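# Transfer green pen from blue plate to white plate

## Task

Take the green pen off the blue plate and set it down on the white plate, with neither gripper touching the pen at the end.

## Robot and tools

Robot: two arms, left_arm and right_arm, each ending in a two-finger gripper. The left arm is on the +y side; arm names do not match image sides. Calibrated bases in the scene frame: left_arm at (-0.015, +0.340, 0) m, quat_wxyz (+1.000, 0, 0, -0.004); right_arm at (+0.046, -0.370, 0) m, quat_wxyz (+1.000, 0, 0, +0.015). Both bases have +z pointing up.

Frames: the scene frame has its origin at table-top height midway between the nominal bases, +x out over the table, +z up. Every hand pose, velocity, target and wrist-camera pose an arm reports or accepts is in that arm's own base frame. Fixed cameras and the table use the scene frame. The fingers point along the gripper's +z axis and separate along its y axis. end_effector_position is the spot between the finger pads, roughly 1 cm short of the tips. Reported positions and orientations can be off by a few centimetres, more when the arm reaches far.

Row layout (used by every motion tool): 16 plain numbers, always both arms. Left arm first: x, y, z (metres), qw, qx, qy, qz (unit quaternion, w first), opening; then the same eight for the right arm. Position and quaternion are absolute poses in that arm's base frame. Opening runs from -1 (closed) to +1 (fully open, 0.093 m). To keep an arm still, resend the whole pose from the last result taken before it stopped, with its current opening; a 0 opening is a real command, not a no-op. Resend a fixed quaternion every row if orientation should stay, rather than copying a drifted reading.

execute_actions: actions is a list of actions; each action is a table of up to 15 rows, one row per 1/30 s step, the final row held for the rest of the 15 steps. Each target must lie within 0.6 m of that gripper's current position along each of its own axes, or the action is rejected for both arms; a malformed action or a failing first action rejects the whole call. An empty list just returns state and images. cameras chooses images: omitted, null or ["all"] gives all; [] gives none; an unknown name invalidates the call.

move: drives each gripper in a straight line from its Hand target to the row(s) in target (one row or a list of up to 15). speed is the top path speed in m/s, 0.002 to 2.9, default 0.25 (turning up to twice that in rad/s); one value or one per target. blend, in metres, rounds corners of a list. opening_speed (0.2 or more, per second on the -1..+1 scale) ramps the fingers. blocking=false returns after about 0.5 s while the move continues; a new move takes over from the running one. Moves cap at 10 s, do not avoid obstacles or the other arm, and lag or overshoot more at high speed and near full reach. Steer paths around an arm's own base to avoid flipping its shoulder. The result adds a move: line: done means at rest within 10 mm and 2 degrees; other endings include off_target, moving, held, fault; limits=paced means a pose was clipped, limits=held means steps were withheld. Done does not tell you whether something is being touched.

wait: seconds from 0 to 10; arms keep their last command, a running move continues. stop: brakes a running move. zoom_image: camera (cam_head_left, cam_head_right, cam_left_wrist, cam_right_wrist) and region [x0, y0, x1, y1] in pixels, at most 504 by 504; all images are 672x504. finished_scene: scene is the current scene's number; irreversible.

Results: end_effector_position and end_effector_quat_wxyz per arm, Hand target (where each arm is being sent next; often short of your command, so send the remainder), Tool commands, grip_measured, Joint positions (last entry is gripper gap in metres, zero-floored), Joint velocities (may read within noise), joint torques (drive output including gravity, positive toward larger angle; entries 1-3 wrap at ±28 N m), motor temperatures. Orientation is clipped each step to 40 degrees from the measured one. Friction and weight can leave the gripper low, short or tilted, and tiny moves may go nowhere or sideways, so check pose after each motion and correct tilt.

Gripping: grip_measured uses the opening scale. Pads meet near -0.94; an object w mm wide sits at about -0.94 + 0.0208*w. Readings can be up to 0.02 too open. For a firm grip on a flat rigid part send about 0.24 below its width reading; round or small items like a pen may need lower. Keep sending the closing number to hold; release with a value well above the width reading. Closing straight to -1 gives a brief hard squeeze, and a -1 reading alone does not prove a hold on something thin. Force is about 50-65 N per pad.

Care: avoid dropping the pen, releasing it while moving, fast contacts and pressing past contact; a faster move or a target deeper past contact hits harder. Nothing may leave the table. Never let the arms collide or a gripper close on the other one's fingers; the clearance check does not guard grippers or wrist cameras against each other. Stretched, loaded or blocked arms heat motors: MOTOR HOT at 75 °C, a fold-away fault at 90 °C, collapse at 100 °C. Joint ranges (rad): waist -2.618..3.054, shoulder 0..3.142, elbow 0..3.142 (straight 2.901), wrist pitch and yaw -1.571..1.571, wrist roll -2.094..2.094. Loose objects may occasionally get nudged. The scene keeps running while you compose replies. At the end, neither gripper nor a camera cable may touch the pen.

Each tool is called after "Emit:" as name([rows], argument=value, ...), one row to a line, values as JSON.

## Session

Emit:
execute_actions(actions=[])

Emit:
zoom_image(camera="cam_head_right", region=[120, 170, 380, 400])

Scene clock: 0.00 s.
left_arm: end_effector_position=(+0.3444, -0.1940, +0.1429) grip_measured=+1.000 end_effector_quat_wxyz=(+0.410, +0.246, +0.846, -0.237) | right_arm: end_effector_position=(+0.3587, +0.1550, +0.1245) grip_measured=+1.000 end_effector_quat_wxyz=(+0.350, -0.104, +0.882, +0.298)
Joint positions: left_arm=[-0.358 1.38 0.763 -0.016 0.371 0.019 0.093] | right_arm=[0.202 1.439 0.77 -0.046 -0.495 0.195 0.093]
Joint velocities: within noise
Joint torques (N m): no reading
Motor temperatures (°C): left_arm=[26 28 28 29 26 28 26] | right_arm=[27 28 25 26 26 27 27]
Heat: left arm: 29 °C; right arm: 28 °C.
Hand target: left_arm +0.3457, -0.1944, +0.1474; +0.414, +0.246, +0.844, -0.237 | right_arm +0.3605, +0.1553, +0.1296; +0.356, -0.106, +0.879, +0.298
Tool commands: left_gripper/opening=+1.0 right_gripper/opening=+1.0

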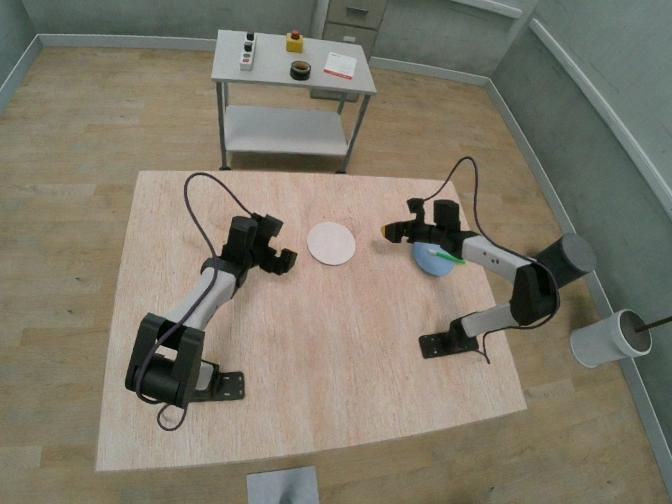

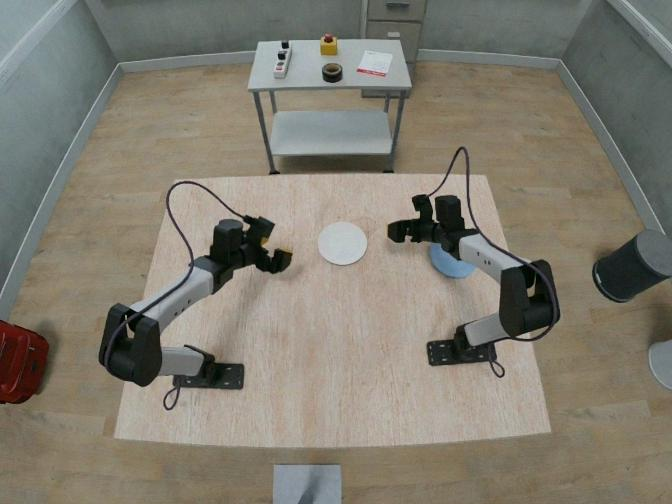

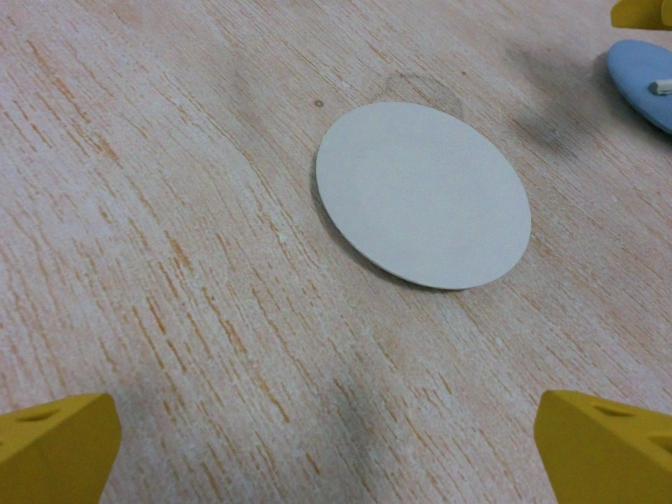

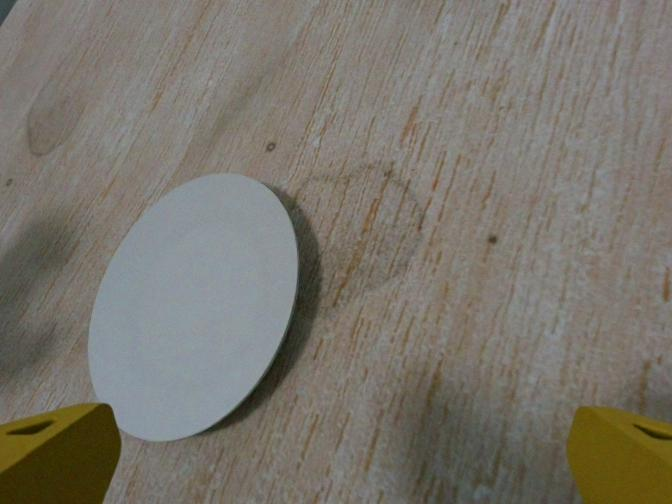

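Scaled by 1.938.

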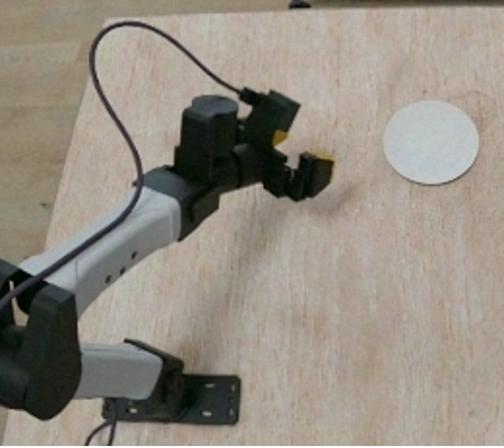

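Emit:
zoom_image(camera="cam_head_left", region=[300, 180, 500, 330])

Emit:
zoom_image(camera="cam_head_right", region=[310, 180, 510, 330])

Scaled by 2.520.

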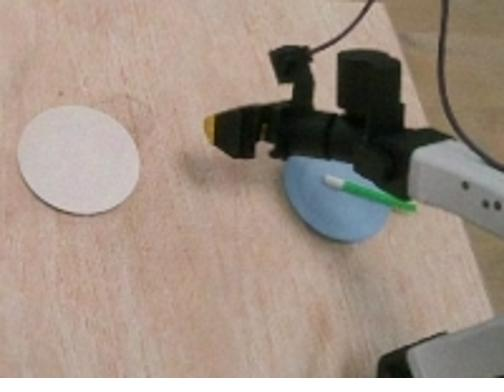

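Scaled by 2.520.

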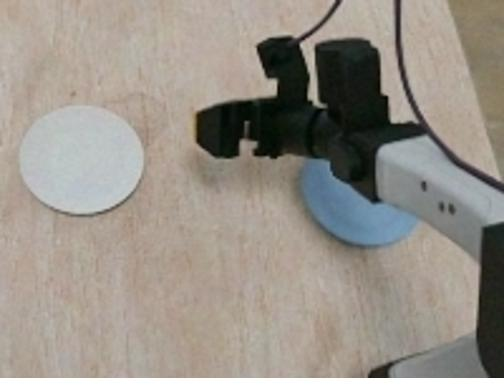

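Emit:
move(target=[0.33, -0.11, 0.15, 0.414, 0.246, 0.844, -0.237, 1, 0.32, -0.072, 0.125, 0.0, -0.545, 0.839, 0, 0.1], speed=0.35, opening_speed=1.0)

Scene clock: 39.17 s.
left_arm: end_effector_position=(+0.3439, -0.1117, +0.1613) grip_measured=+1.000 end_effector_quat_wxyz=(+0.434, +0.244, +0.836, -0.230) | right_arm: end_effector_position=(+0.3157, -0.0668, +0.1219) grip_measured=+0.102 end_effector_quat_wxyz=(+0.005, -0.543, +0.840, +0.004)
Joint positions: left_arm=[-0.047 1.267 0.744 -0.156 0.603 0.226 0.093] | right_arm=[-0.216 1.762 1.489 -1.296 -0.014 -1.363 0.05]
Joint torques (N m): left_arm=[0.75 -5.33 5.82 1.69 0.54 0.23] | right_arm=[-0.23 -6.68 8.29 0.06 -0.01 -0.05]
Motor temperatures (°C): left_arm=[26 31 33 36 26 28 26] | right_arm=[27 32 29 31 26 27 27]
Heat: left arm: 36 °C; right arm: 32 °C.
Hand target: left_arm +0.3305, -0.1109, +0.1502; +0.414, +0.245, +0.844, -0.239 | right_arm +0.3188, -0.0716, +0.1264; +0.001, -0.546, +0.838, -0.001
Off the commanded pose: left_arm 0.018 m, 3 deg | right_arm 0.007 m, 1 deg.
move: off_target (left_arm)

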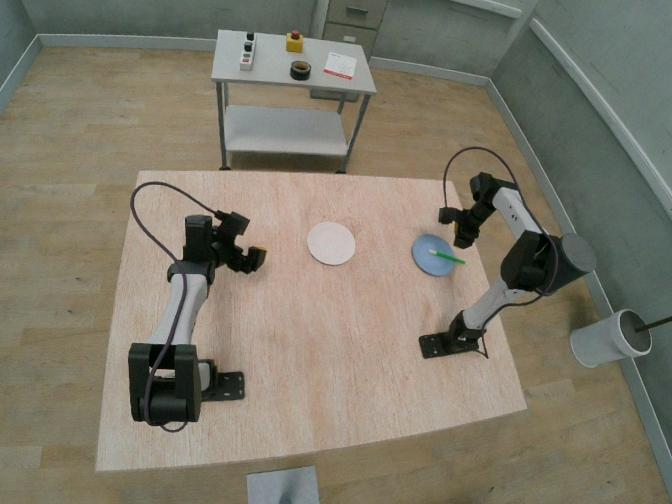

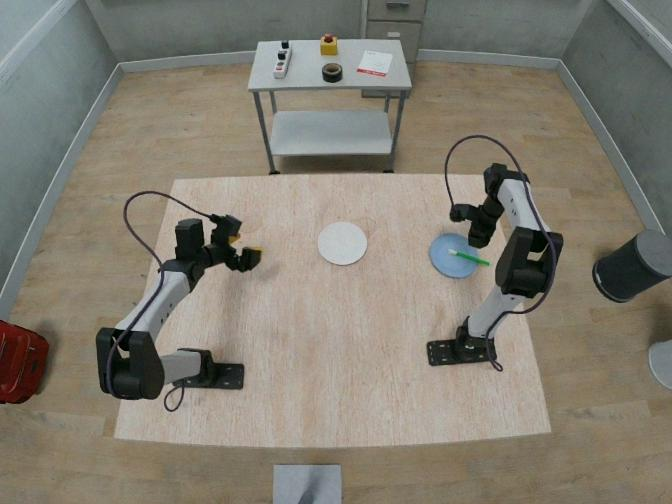

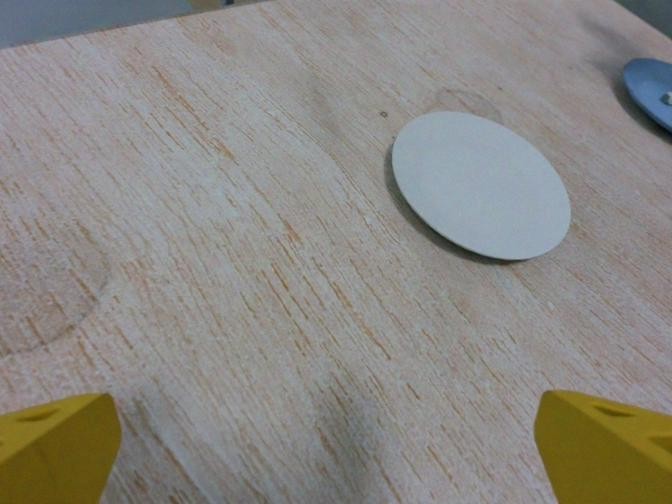

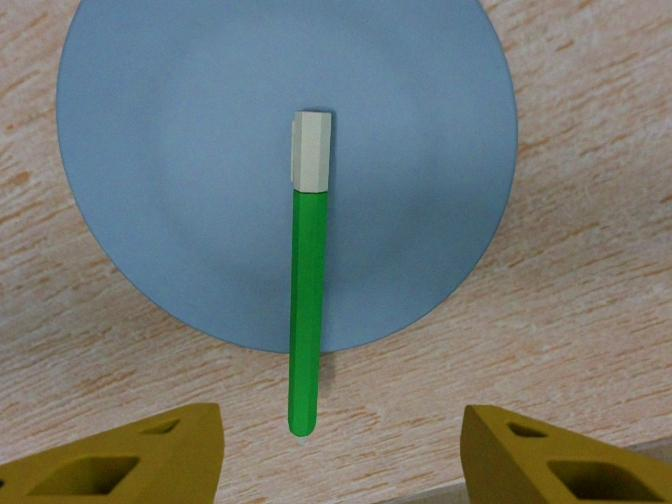

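Emit:
zoom_image(camera="cam_head_right", region=[400, 210, 520, 300])

Scaled by 4.200.

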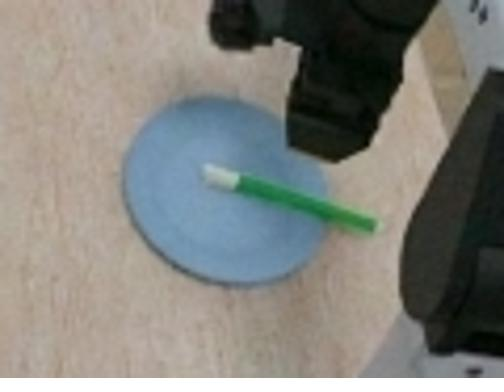

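Emit:
move(target=[0.33, -0.11, 0.15, 0.414, 0.246, 0.844, -0.237, 1, 0.304, -0.071, 0.055, 0.0, -0.519, 0.855, 0, 0.1], speed=0.2, cameras=["cam_right_wrist", "cam_head_right"])

Scene clock: 83.40 s.
left_arm: end_effector_position=(+0.3439, -0.1117, +0.1613) grip_measured=+1.000 end_effector_quat_wxyz=(+0.434, +0.245, +0.836, -0.229) | right_arm: end_effector_position=(+0.3057, -0.0673, +0.0611) grip_measured=+0.102 end_effector_quat_wxyz=(+0.005, -0.526, +0.851, +0.005)
Joint positions: left_arm=[-0.047 1.267 0.744 -0.156 0.603 0.229 0.093] | right_arm=[-0.224 1.762 1.244 -1.052 -0.014 -1.331 0.05]
Joint torques (N m): left_arm=[0.77 -5.34 5.81 1.7 0.51 0.23] | right_arm=[-0.23 -7.31 3.67 0.56 -0.02 0.18]
Heat: left arm: 36 °C; right arm: 33 °C.
Hand target: left_arm +0.3307, -0.1105, +0.1501; +0.414, +0.246, +0.844, -0.237 | right_arm +0.3038, -0.0708, +0.0552; +0.000, -0.519, +0.855, +0.000
Off the commanded pose: left_arm 0.018 m, 3 deg | right_arm 0.007 m, 1 deg.
move: off_target (left_arm)
Images, in order (width x height): cam_head_right 672x504, cam_right_wrist 672x504.

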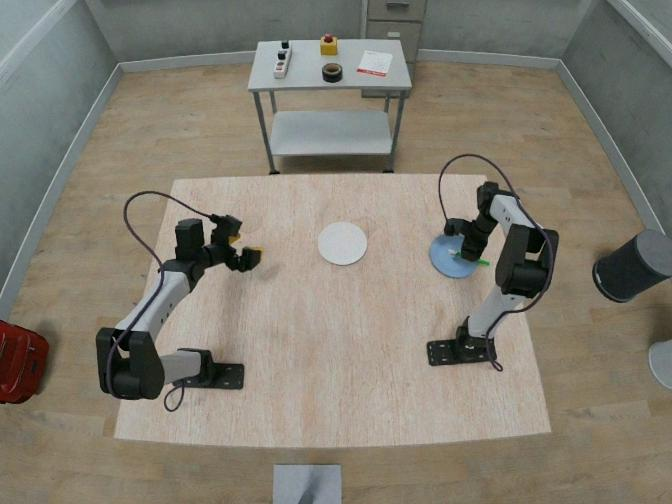

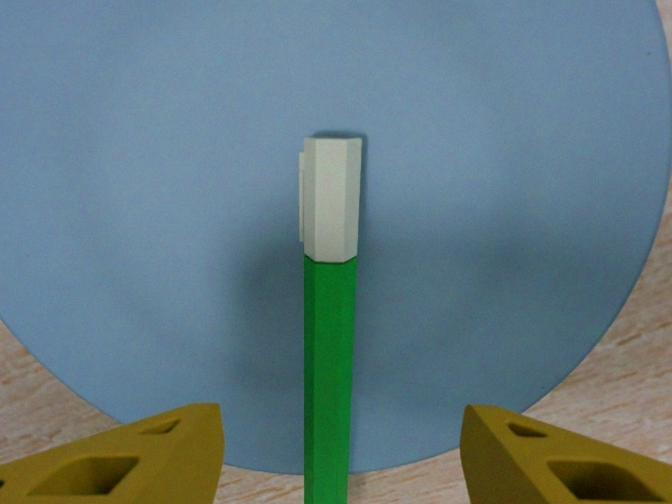

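Emit:
move(target=[0.33, -0.11, 0.15, 0.414, 0.246, 0.844, -0.237, 1, 0.298, -0.075, 0.031, 0.0, -0.511, 0.860, 0, 0.1], speed=0.1, cameras=["cam_right_wrist"])

Scene clock: 103.97 s.
left_arm: end_effector_position=(+0.3439, -0.1117, +0.1613) grip_measured=+1.000 end_effector_quat_wxyz=(+0.434, +0.245, +0.836, -0.229) | right_arm: end_effector_position=(+0.3003, -0.0716, +0.0388) grip_measured=+0.102 end_effector_quat_wxyz=(+0.007, -0.517, +0.856, +0.002)
Joint positions: left_arm=[-0.047 1.267 0.744 -0.156 0.603 0.229 0.093] | right_arm=[-0.241 1.768 1.159 -0.954 -0.012 -1.328 0.05]
Joint torques (N m): left_arm=[0.77 -5.34 5.82 1.7 0.51 0.22] | right_arm=[-0.25 -6.52 3.64 0.59 -0.01 0.18]
Heat: left arm: 37 °C; right arm: 34 °C.
Hand target: left_arm +0.3307, -0.1105, +0.1501; +0.414, +0.246, +0.844, -0.237 | right_arm +0.2978, -0.0751, +0.0312; +0.000, -0.510, +0.860, +0.000
Off the commanded pose: left_arm 0.018 m, 3 deg | right_arm 0.009 m, 1 deg.
move: off_target (left_arm)
Images, in order (width x height): cam_right_wrist 672x504.

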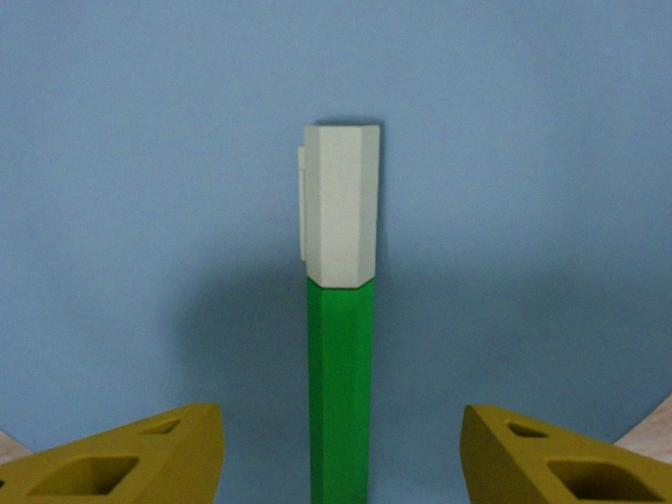

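Emit:
move(target=[0.33, -0.11, 0.15, 0.414, 0.246, 0.844, -0.237, 1, 0.297, -0.0755, 0.024, 0.0, -0.511, 0.860, 0, 0.1], speed=0.05, cameras=["cam_right_wrist"])

Scene clock: 113.03 s.
left_arm: end_effector_position=(+0.3439, -0.1117, +0.1613) grip_measured=+1.000 end_effector_quat_wxyz=(+0.434, +0.245, +0.836, -0.229) | right_arm: end_effector_position=(+0.2999, -0.0715, +0.0320) grip_measured=+0.102 end_effector_quat_wxyz=(+0.007, -0.517, +0.856, +0.001)
Joint positions: left_arm=[-0.047 1.267 0.744 -0.156 0.603 0.229 0.093] | right_arm=[-0.241 1.775 1.138 -0.925 -0.012 -1.328 0.05]
Joint torques (N m): left_arm=[0.77 -5.34 5.82 1.7 0.51 0.22] | right_arm=[-0.44 -6.46 3.56 0.6 -0.03 0.15]
Heat: left arm: 37 °C; right arm: 34 °C.
Hand target: left_arm +0.3307, -0.1105, +0.1501; +0.414, +0.246, +0.844, -0.237 | right_arm +0.2969, -0.0754, +0.0242; +0.000, -0.511, +0.860, +0.000
Off the commanded pose: left_arm 0.018 m, 3 deg | right_arm 0.009 m, 1 deg.
move: off_target (left_arm)
Images, in order (width x height): cam_right_wrist 672x504.

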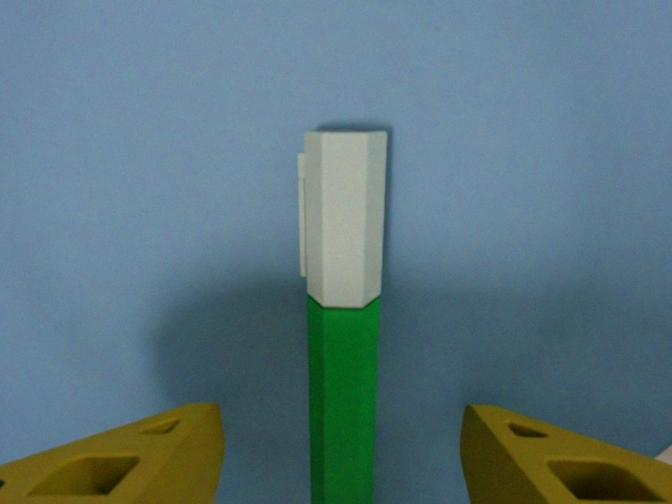

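Emit:
move(target=[0.33, -0.11, 0.15, 0.414, 0.246, 0.844, -0.237, 1, 0.296, -0.076, 0.018, 0.0, -0.511, 0.860, 0, 0.1], speed=0.05, cameras=["cam_right_wrist"])

Scene clock: 117.80 s.
left_arm: end_effector_position=(+0.3439, -0.1117, +0.1613) grip_measured=+1.000 end_effector_quat_wxyz=(+0.434, +0.245, +0.836, -0.229) | right_arm: end_effector_position=(+0.2977, -0.0721, +0.0261) grip_measured=+0.102 end_effector_quat_wxyz=(+0.005, -0.516, +0.857, +0.003)
Joint positions: left_arm=[-0.047 1.267 0.744 -0.156 0.603 0.229 0.093] | right_arm=[-0.244 1.782 1.121 -0.906 -0.012 -1.328 0.05]
Joint torques (N m): left_arm=[0.76 -5.34 5.83 1.7 0.51 0.22] | right_arm=[-0.31 -6.46 3.51 0.63 -0.03 0.12]
Heat: left arm: 37 °C; right arm: 34 °C.
Hand target: left_arm +0.3307, -0.1105, +0.1501; +0.414, +0.246, +0.844, -0.237 | right_arm +0.2956, -0.0757, +0.0183; +0.000, -0.511, +0.860, +0.001
Off the commanded pose: left_arm 0.018 m, 3 deg | right_arm 0.009 m, 1 deg.
move: off_target (left_arm)
Images, in order (width x height): cam_right_wrist 672x504.

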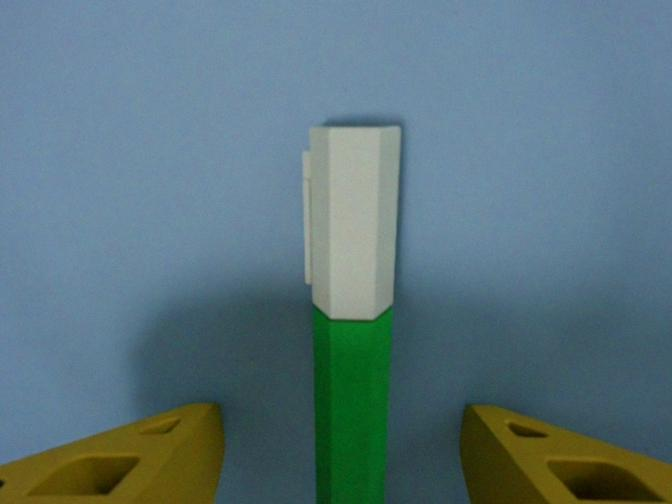

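Emit:
move(target=[0.33, -0.11, 0.15, 0.414, 0.246, 0.844, -0.237, 1, 0.296, -0.076, 0.018, 0.0, -0.511, 0.860, 0, -0.93], speed=0.05, opening_speed=0.8, cameras=["cam_right_wrist"])

Scene clock: 128.37 s.
left_arm: end_effector_position=(+0.3439, -0.1117, +0.1613) grip_measured=+1.000 end_effector_quat_wxyz=(+0.434, +0.245, +0.836, -0.229) | right_arm: end_effector_position=(+0.2991, -0.0725, +0.0261) grip_measured=-0.855 end_effector_quat_wxyz=(+0.008, -0.516, +0.857, +0.001)
Joint positions: left_arm=[-0.047 1.267 0.744 -0.156 0.603 0.229 0.093] | right_arm=[-0.244 1.782 1.121 -0.9 -0.012 -1.328 0.004]
Joint torques (N m): left_arm=[0.77 -5.34 5.82 1.7 0.51 0.22] | right_arm=[-0.35 -6.43 3.55 0.59 -0.02 0.12]
Heat: left arm: 37 °C; right arm: 34 °C.
Hand target: left_arm +0.3307, -0.1105, +0.1501; +0.414, +0.246, +0.844, -0.237 | right_arm +0.2960, -0.0759, +0.0182; +0.000, -0.511, +0.860, +0.000
Off the commanded pose: left_arm 0.018 m, 3 deg | right_arm 0.009 m, 1 deg.
move: off_target (left_arm)
Images, in order (width x height): cam_right_wrist 672x504.

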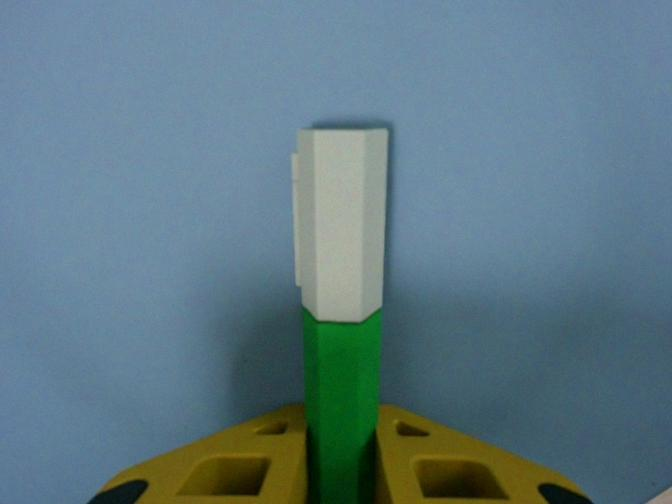

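Emit:
move([
  [0.33, -0.11, 0.15, 0.414, 0.246, 0.844, -0.237, 1, 0.302, -0.070, 0.11, 0.0, -0.513, 0.858, 0, -0.93],
  [0.33, -0.11, 0.15, 0.414, 0.246, 0.844, -0.237, 1, 0.370, 0.329, 0.11, 0.0, -0.643, 0.766, 0, -0.93],
], speed=[0.12, 0.35], blend=0.03)

Scene clock: 139.50 s.
left_arm: end_effector_position=(+0.3437, -0.1117, +0.1610) grip_measured=+1.000 end_effector_quat_wxyz=(+0.434, +0.245, +0.836, -0.229) | right_arm: end_effector_position=(+0.3680, +0.3314, +0.1079) grip_measured=-0.865 end_effector_quat_wxyz=(+0.047, -0.652, +0.757, +0.004)
Joint positions: left_arm=[-0.047 1.267 0.744 -0.157 0.603 0.229 0.093] | right_arm=[0.731 2.513 2.597 -1.561 -0.006 -0.69 0.004]
Joint torques (N m): left_arm=[0.79 -5.34 5.82 1.69 0.51 0.23] | right_arm=[-0.23 -12.42 8.02 0.32 0.01 0.19]
Heat: left arm: 37 °C; right arm: 34 °C.
Hand target: left_arm +0.3305, -0.1105, +0.1499; +0.414, +0.246, +0.844, -0.237 | right_arm +0.3709, +0.3278, +0.1095; +0.045, -0.645, +0.762, -0.002
Off the commanded pose: left_arm 0.018 m, 3 deg | right_arm 0.004 m, 6 deg.
joint sent to its limit (right arm) — joint 4 (wrist pitch), lower limit. The joint targets are off in orientation, not in position.
move: off_target (left_arm, right_arm)

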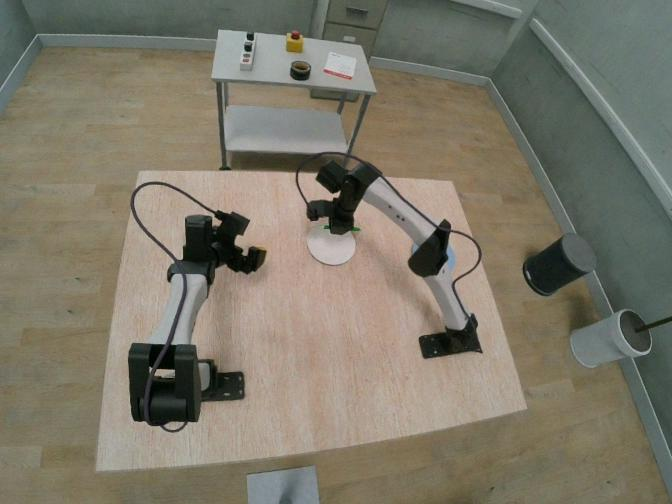

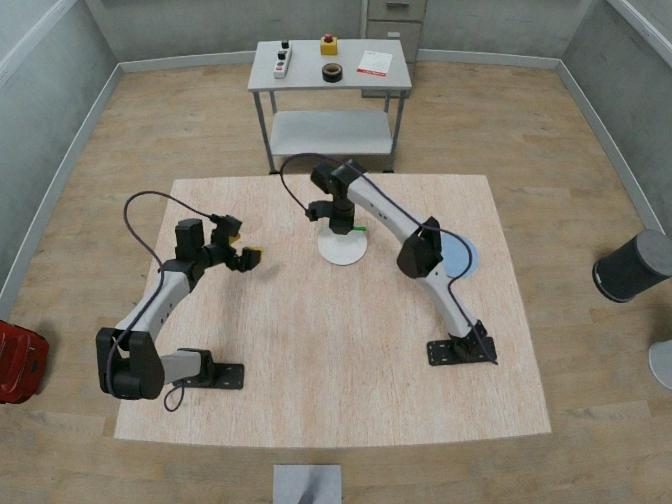

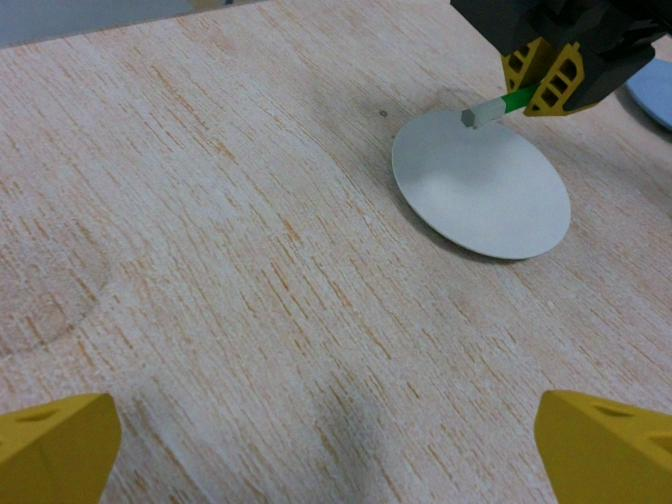

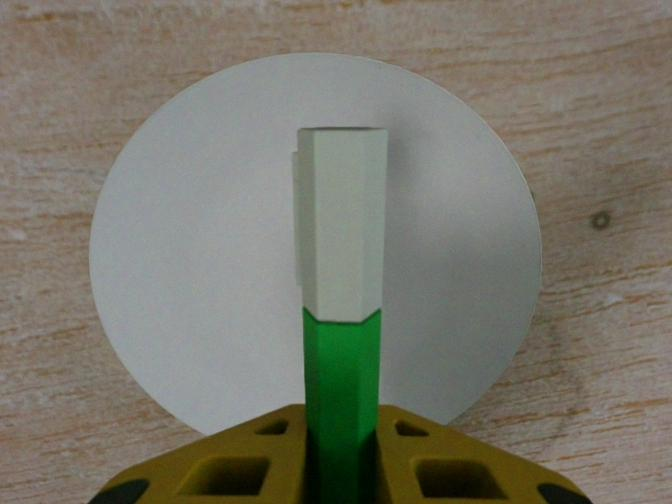

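Emit:
move(target=[0.33, -0.11, 0.15, 0.414, 0.246, 0.844, -0.237, 1, 0.366, 0.334, 0.035, 0.0, -0.643, 0.766, 0, -0.93], speed=0.15)

Emit:
zoom_image(camera="cam_head_right", region=[280, 190, 400, 280])

Scene clock: 162.80 s.
left_arm: end_effector_position=(+0.3437, -0.1117, +0.1610) grip_measured=+1.000 end_effector_quat_wxyz=(+0.434, +0.245, +0.836, -0.229) | right_arm: end_effector_position=(+0.3647, +0.3307, +0.0429) grip_measured=-0.865 end_effector_quat_wxyz=(-0.002, -0.642, +0.766, +0.003)
Joint positions: left_arm=[-0.047 1.267 0.744 -0.157 0.603 0.229 0.093] | right_arm=[0.734 2.576 2.457 -1.456 -0.006 -0.661 0.004]
Joint torques (N m): left_arm=[0.77 -5.34 5.82 1.71 0.51 0.22] | right_arm=[0.59 -13.19 4.63 0.59 -0.07 0.19]
Motor temperatures (°C): left_arm=[26 32 33 38 27 28 26] | right_arm=[27 38 33 28 26 27 28]
Heat: left arm: 38 °C; right arm: 38 °C.
Hand target: left_arm +0.3307, -0.1105, +0.1501; +0.414, +0.246, +0.844, -0.237 | right_arm +0.3658, +0.3337, +0.0352; -0.001, -0.640, +0.768, +0.000
Off the commanded pose: left_arm 0.018 m, 3 deg | right_arm 0.009 m, 0 deg.
move: off_target (left_arm)

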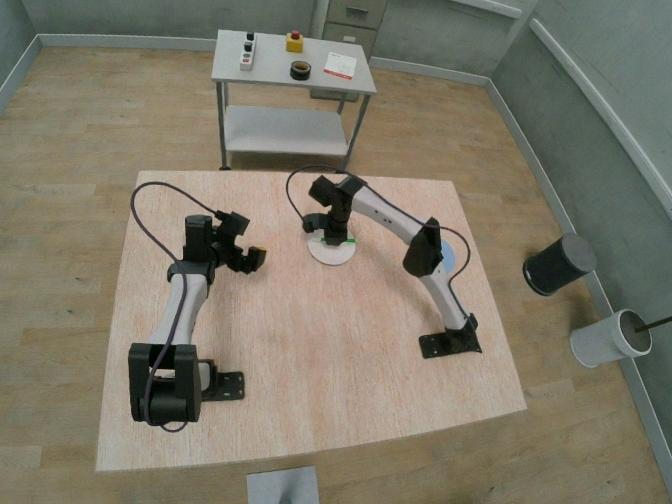

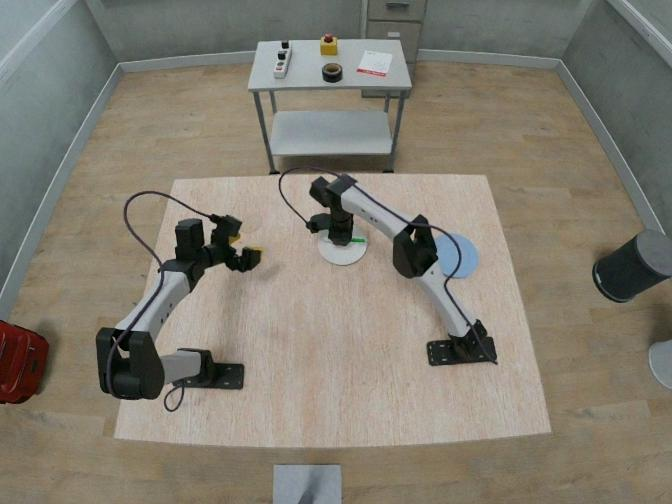

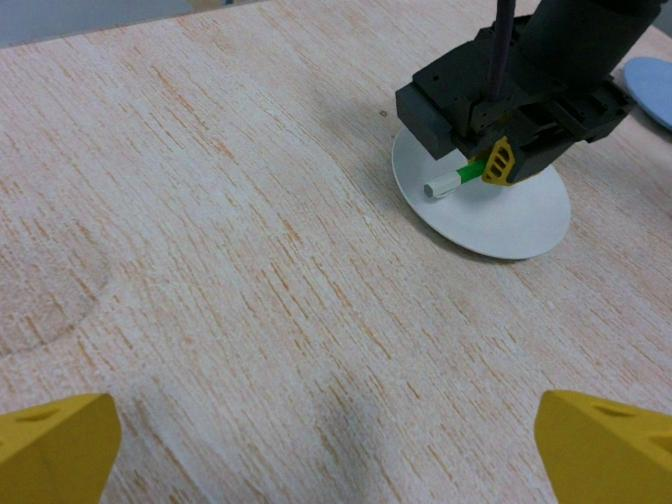

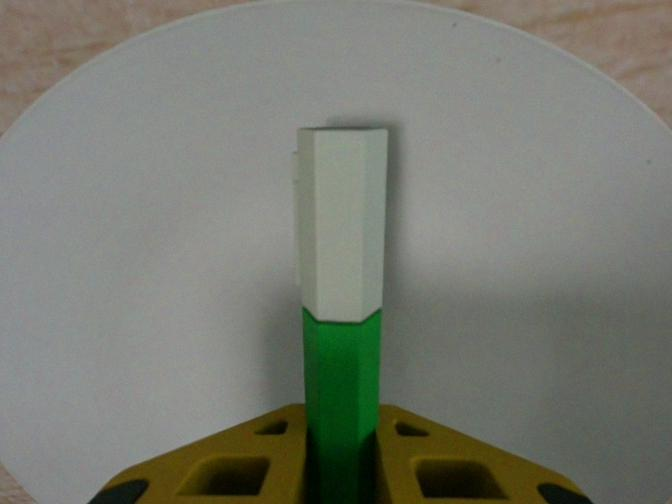

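Scaled by 4.200.

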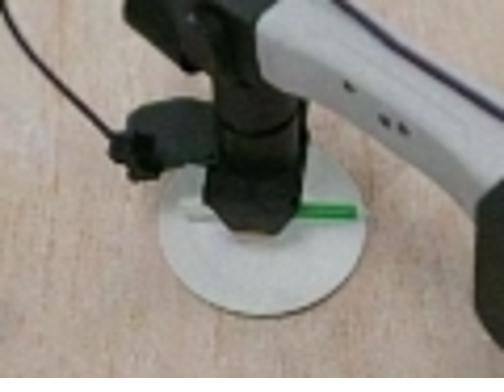

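Emit:
move(target=[0.33, -0.11, 0.15, 0.414, 0.246, 0.844, -0.237, 1, 0.366, 0.342, 0.023, 0.0, -0.643, 0.766, 0, -0.93], speed=0.06, cameras=["cam_right_wrist"])

Scene clock: 170.37 s.
left_arm: end_effector_position=(+0.3437, -0.1117, +0.1610) grip_measured=+1.000 end_effector_quat_wxyz=(+0.434, +0.245, +0.836, -0.229) | right_arm: end_effector_position=(+0.3635, +0.3350, +0.0340) grip_measured=-0.865 end_effector_quat_wxyz=(-0.005, -0.644, +0.765, +0.003)
Joint positions: left_arm=[-0.047 1.267 0.744 -0.157 0.603 0.229 0.093] | right_arm=[0.742 2.595 2.457 -1.442 -0.006 -0.656 0.004]
Joint torques (N m): left_arm=[0.76 -5.35 5.82 1.71 0.51 0.22] | right_arm=[0.94 -11.75 5.97 0.65 -0.06 0.19]
Heat: left arm: 38 °C; right arm: 41 °C.
Hand target: left_arm +0.3307, -0.1105, +0.1501; +0.414, +0.246, +0.844, -0.237 | right_arm +0.3656, +0.3417, +0.0231; +0.000, -0.643, +0.766, +0.000
Off the commanded pose: left_arm 0.018 m, 3 deg | right_arm 0.013 m, 1 deg.
move: off_target (left_arm, right_arm)
Images, in order (width x height): cam_right_wrist 672x504.

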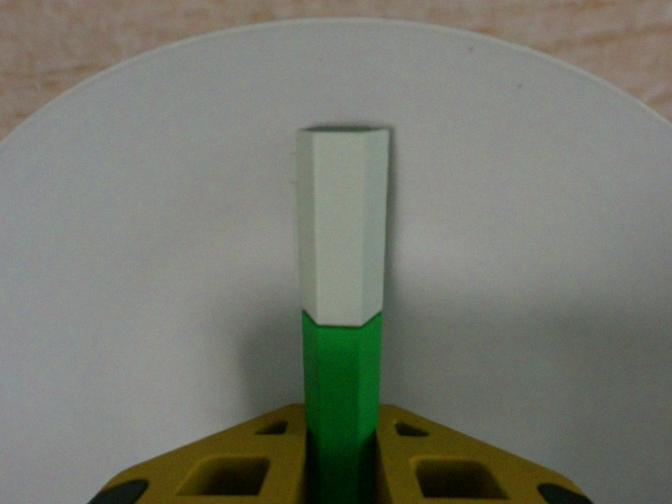

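Emit:
wait(seconds=0, cameras=["cam_left_wrist", "cam_right_wrist", "cam_head_right"])

Emit:
zoom_image(camera="cam_left_wrist", region=[370, 60, 600, 280])

Scene clock: 176.70 s.
left_arm: end_effector_position=(+0.3437, -0.1117, +0.1610) grip_measured=+1.000 end_effector_quat_wxyz=(+0.434, +0.245, +0.836, -0.229) | right_arm: end_effector_position=(+0.3635, +0.3350, +0.0340) grip_measured=-0.865 end_effector_quat_wxyz=(-0.005, -0.643, +0.766, +0.003)
Joint positions: left_arm=[-0.047 1.267 0.744 -0.157 0.603 0.229 0.093] | right_arm=[0.742 2.595 2.457 -1.442 -0.006 -0.654 0.004]
Joint torques (N m): left_arm=[0.77 -5.34 5.82 1.71 0.52 0.23] | right_arm=[0.94 -11.73 6 0.66 -0.06 0.18]
Motor temperatures (°C): left_arm=[26 32 33 38 27 28 26] | right_arm=[27 43 32 28 26 27 28]
Heat: left arm: 38 °C; right arm: 43 °C.
Hand target: left_arm +0.3307, -0.1105, +0.1501; +0.414, +0.246, +0.844, -0.237 | right_arm +0.3656, +0.3417, +0.0231; +0.000, -0.643, +0.766, +0.000
Tool commands: left_gripper/opening=+1.0 right_gripper/opening=-0.93
Off the commanded pose: left_arm 0.018 m, 3 deg | right_arm 0.013 m, 1 deg.
Images, in order (width x height): cam_head_right 672x504, cam_left_wrist 672x504, cam_right_wrist 672x504.

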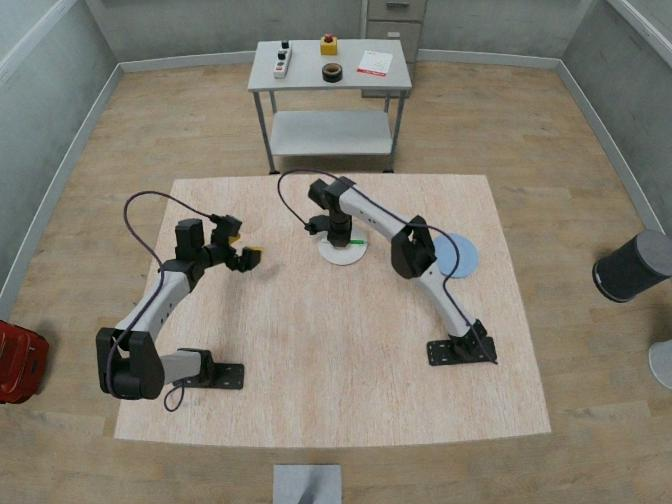

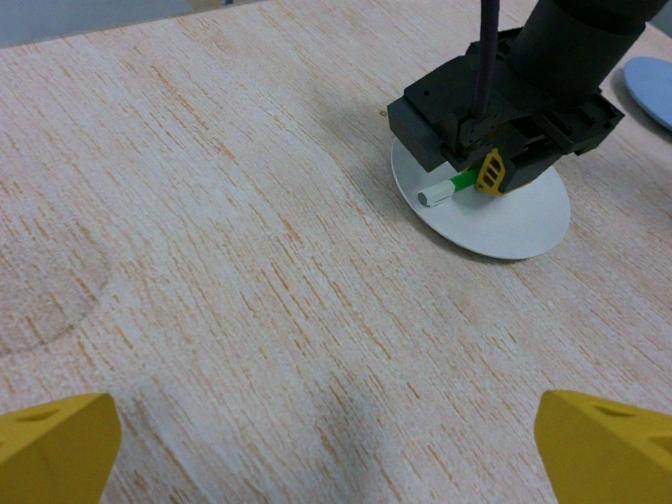

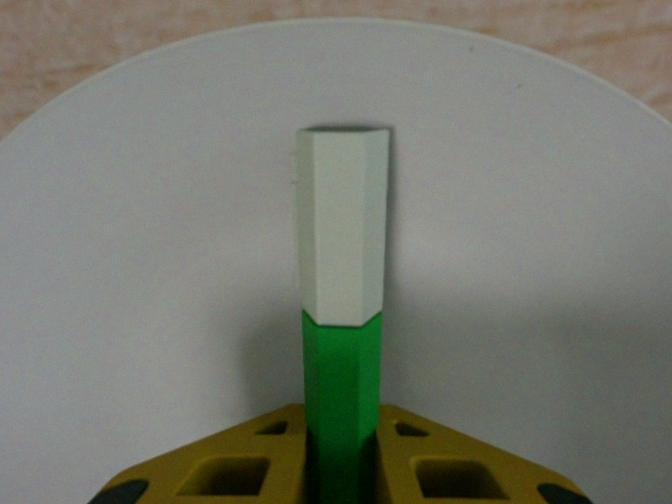

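Scaled by 2.191.

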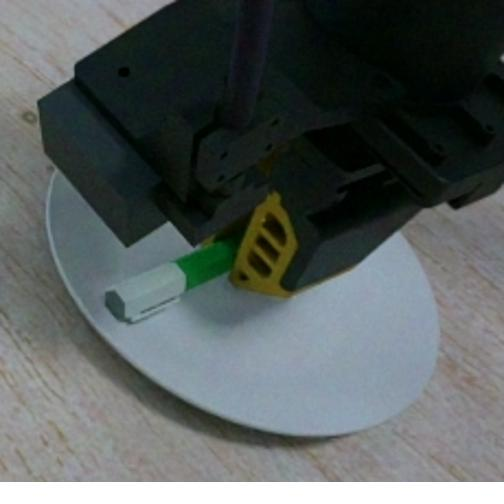

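Emit:
move(target=[0.33, -0.11, 0.15, 0.414, 0.246, 0.844, -0.237, 1, 0.366, 0.343, 0.018, 0.0, -0.643, 0.766, 0, -0.93], speed=0.05, cameras=["cam_right_wrist"])

Scene clock: 184.33 s.
left_arm: end_effector_position=(+0.3437, -0.1117, +0.1610) grip_measured=+1.000 end_effector_quat_wxyz=(+0.434, +0.245, +0.836, -0.229) | right_arm: end_effector_position=(+0.3638, +0.3352, +0.0340) grip_measured=-0.865 end_effector_quat_wxyz=(-0.004, -0.643, +0.766, +0.003)
Joint positions: left_arm=[-0.047 1.267 0.744 -0.157 0.603 0.229 0.093] | right_arm=[0.742 2.595 2.457 -1.44 -0.006 -0.654 0.004]
Joint torques (N m): left_arm=[0.77 -5.35 5.82 1.71 0.52 0.22] | right_arm=[1.03 -11.54 4.71 0.85 -0.07 0.2]
Heat: left arm: 38 °C; right arm: 44 °C.
Hand target: left_arm +0.3307, -0.1105, +0.1501; +0.414, +0.246, +0.844, -0.237 | right_arm +0.3656, +0.3426, +0.0183; +0.000, -0.643, +0.766, +0.000
Off the commanded pose: left_arm 0.018 m, 3 deg | right_arm 0.018 m, 1 deg.
move: off_target (left_arm, right_arm)
Images, in order (width x height): cam_right_wrist 672x504.

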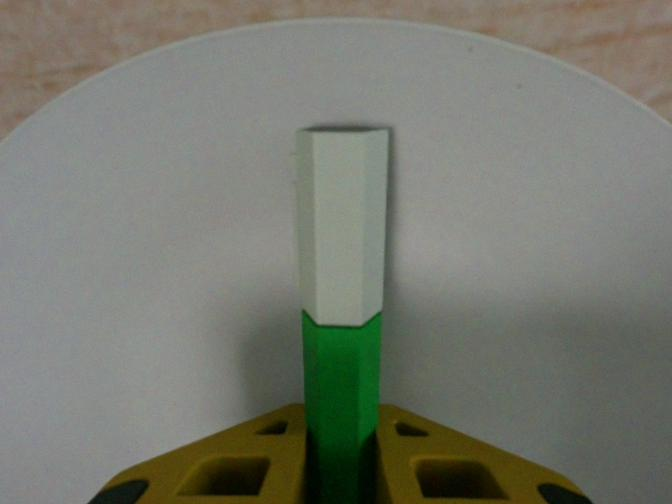

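Emit:
move(target=[0.33, -0.11, 0.15, 0.414, 0.246, 0.844, -0.237, 1, 0.365, 0.339, 0.027, 0.0, -0.643, 0.766, 0, -0.93], speed=0.05, cameras=[])

Emit:
move(target=[0.33, -0.11, 0.15, 0.414, 0.246, 0.844, -0.237, 1, 0.365, 0.339, 0.027, 0.0, -0.643, 0.766, 0, 0.1], speed=0.05, opening_speed=0.5, cameras=["cam_right_wrist", "cam_left_wrist"])

Scene clock: 191.63 s.
left_arm: end_effector_position=(+0.3437, -0.1117, +0.1610) grip_measured=+1.000 end_effector_quat_wxyz=(+0.434, +0.245, +0.836, -0.229) | right_arm: end_effector_position=(+0.3638, +0.3352, +0.0340) grip_measured=-0.865 end_effector_quat_wxyz=(-0.004, -0.643, +0.766, +0.003)
Joint positions: left_arm=[-0.047 1.267 0.744 -0.157 0.603 0.229 0.093] | right_arm=[0.742 2.595 2.457 -1.44 -0.006 -0.654 0.004]
Joint torques (N m): left_arm=[0.77 -5.35 5.83 1.71 0.51 0.23] | right_arm=[0.68 -13.41 4.55 0.63 -0.07 0.15]
Heat: left arm: 38 °C; right arm: 45 °C.
Hand target: left_arm +0.3307, -0.1105, +0.1501; +0.414, +0.246, +0.844, -0.237 | right_arm +0.3649, +0.3389, +0.0271; +0.000, -0.643, +0.766, +0.000
Off the commanded pose: left_arm 0.018 m, 3 deg | right_arm 0.008 m, 1 deg.
move: off_target (left_arm)
No camera images: "cameras" was empty.

Scene clock: 194.20 s.
left_arm: end_effector_position=(+0.3437, -0.1117, +0.1610) grip_measured=+1.000 end_effector_quat_wxyz=(+0.434, +0.245, +0.836, -0.229) | right_arm: end_effector_position=(+0.3643, +0.3357, +0.0340) grip_measured=+0.098 end_effector_quat_wxyz=(-0.002, -0.643, +0.766, +0.003)
Joint positions: left_arm=[-0.047 1.267 0.744 -0.157 0.603 0.229 0.093] | right_arm=[0.742 2.595 2.457 -1.437 -0.006 -0.654 0.05]
Joint torques (N m): left_arm=[0.77 -5.34 5.82 1.71 0.51 0.22] | right_arm=[0.66 -13.44 4.62 0.59 -0.07 0.15]
Heat: left arm: 38 °C; right arm: 46 °C.
Hand target: left_arm +0.3307, -0.1105, +0.1501; +0.414, +0.246, +0.844, -0.237 | right_arm +0.3649, +0.3389, +0.0271; +0.000, -0.643, +0.766, +0.000
Off the commanded pose: left_arm 0.018 m, 3 deg | right_arm 0.008 m, 0 deg.
move: off_target (left_arm)
Images, in order (width x height): cam_left_wrist 672x504, cam_right_wrist 672x504.

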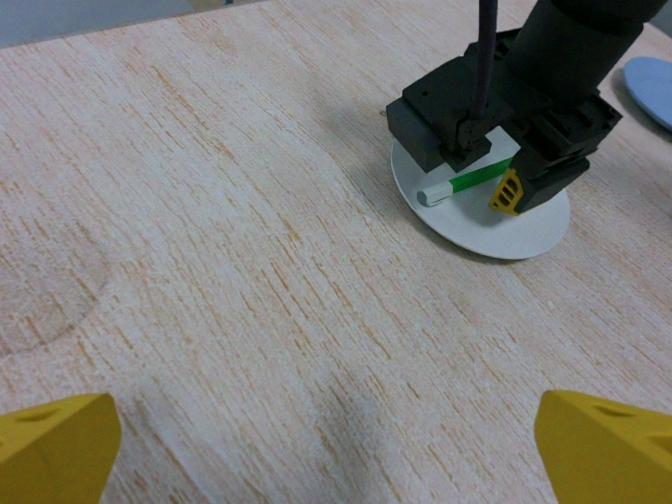

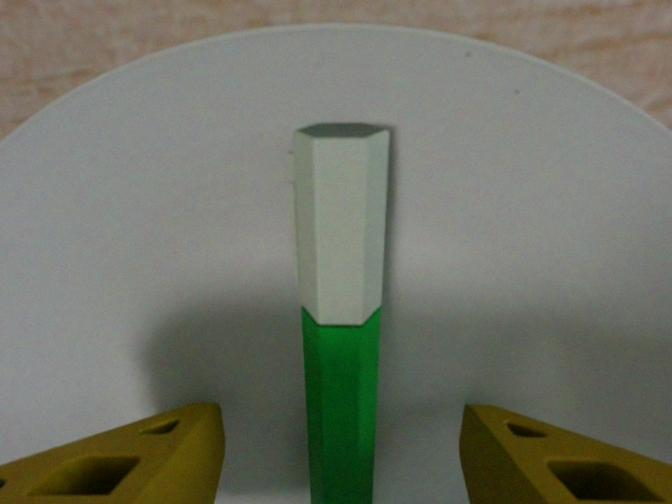

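Emit:
move(target=[0.33, -0.11, 0.15, 0.414, 0.246, 0.844, -0.237, 1, 0.366, 0.337, 0.11, 0.0, -0.643, 0.766, 0, 0.1], speed=0.12)

Scene clock: 199.97 s.
left_arm: end_effector_position=(+0.3437, -0.1117, +0.1610) grip_measured=+1.000 end_effector_quat_wxyz=(+0.434, +0.245, +0.836, -0.229) | right_arm: end_effector_position=(+0.3673, +0.3385, +0.0891) grip_measured=+0.098 end_effector_quat_wxyz=(+0.034, -0.643, +0.765, +0.005)
Joint positions: left_arm=[-0.047 1.267 0.744 -0.157 0.603 0.229 0.093] | right_arm=[0.742 2.57 2.63 -1.563 -0.006 -0.654 0.05]
Joint torques (N m): left_arm=[0.77 -5.35 5.82 1.71 0.51 0.23] | right_arm=[0.35 -17.43 6.46 0.28 -0.06 0.12]
Heat: left arm: 39 °C; right arm: 47 °C.
Hand target: left_arm +0.3307, -0.1105, +0.1501; +0.414, +0.246, +0.844, -0.237 | right_arm +0.3656, +0.3366, +0.1091; +0.048, -0.642, +0.765, +0.002
Off the commanded pose: left_arm 0.018 m, 3 deg | right_arm 0.021 m, 4 deg.
joint sent to its limit (right arm) — joint 4 (wrist pitch), lower limit. The joint targets are off in orientation, not in position.
move: off_target (left_arm, right_arm)

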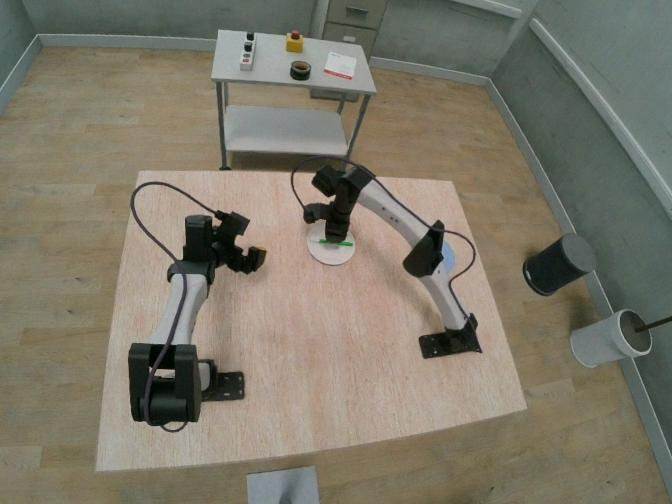

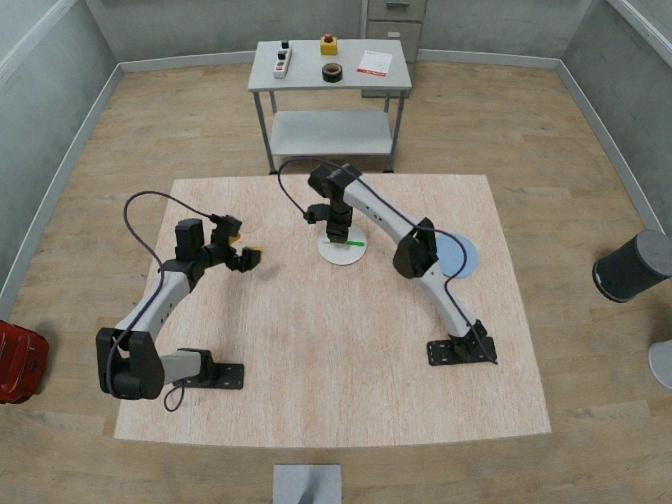

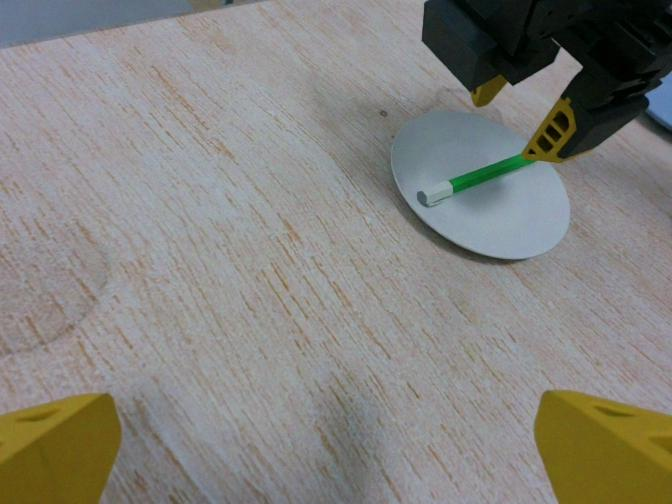

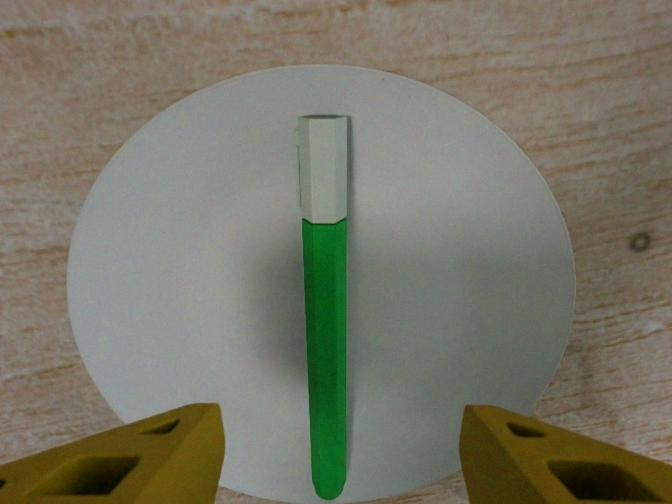

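Emit:
finished_scene(scene=2)

The scene is finished: the task was done.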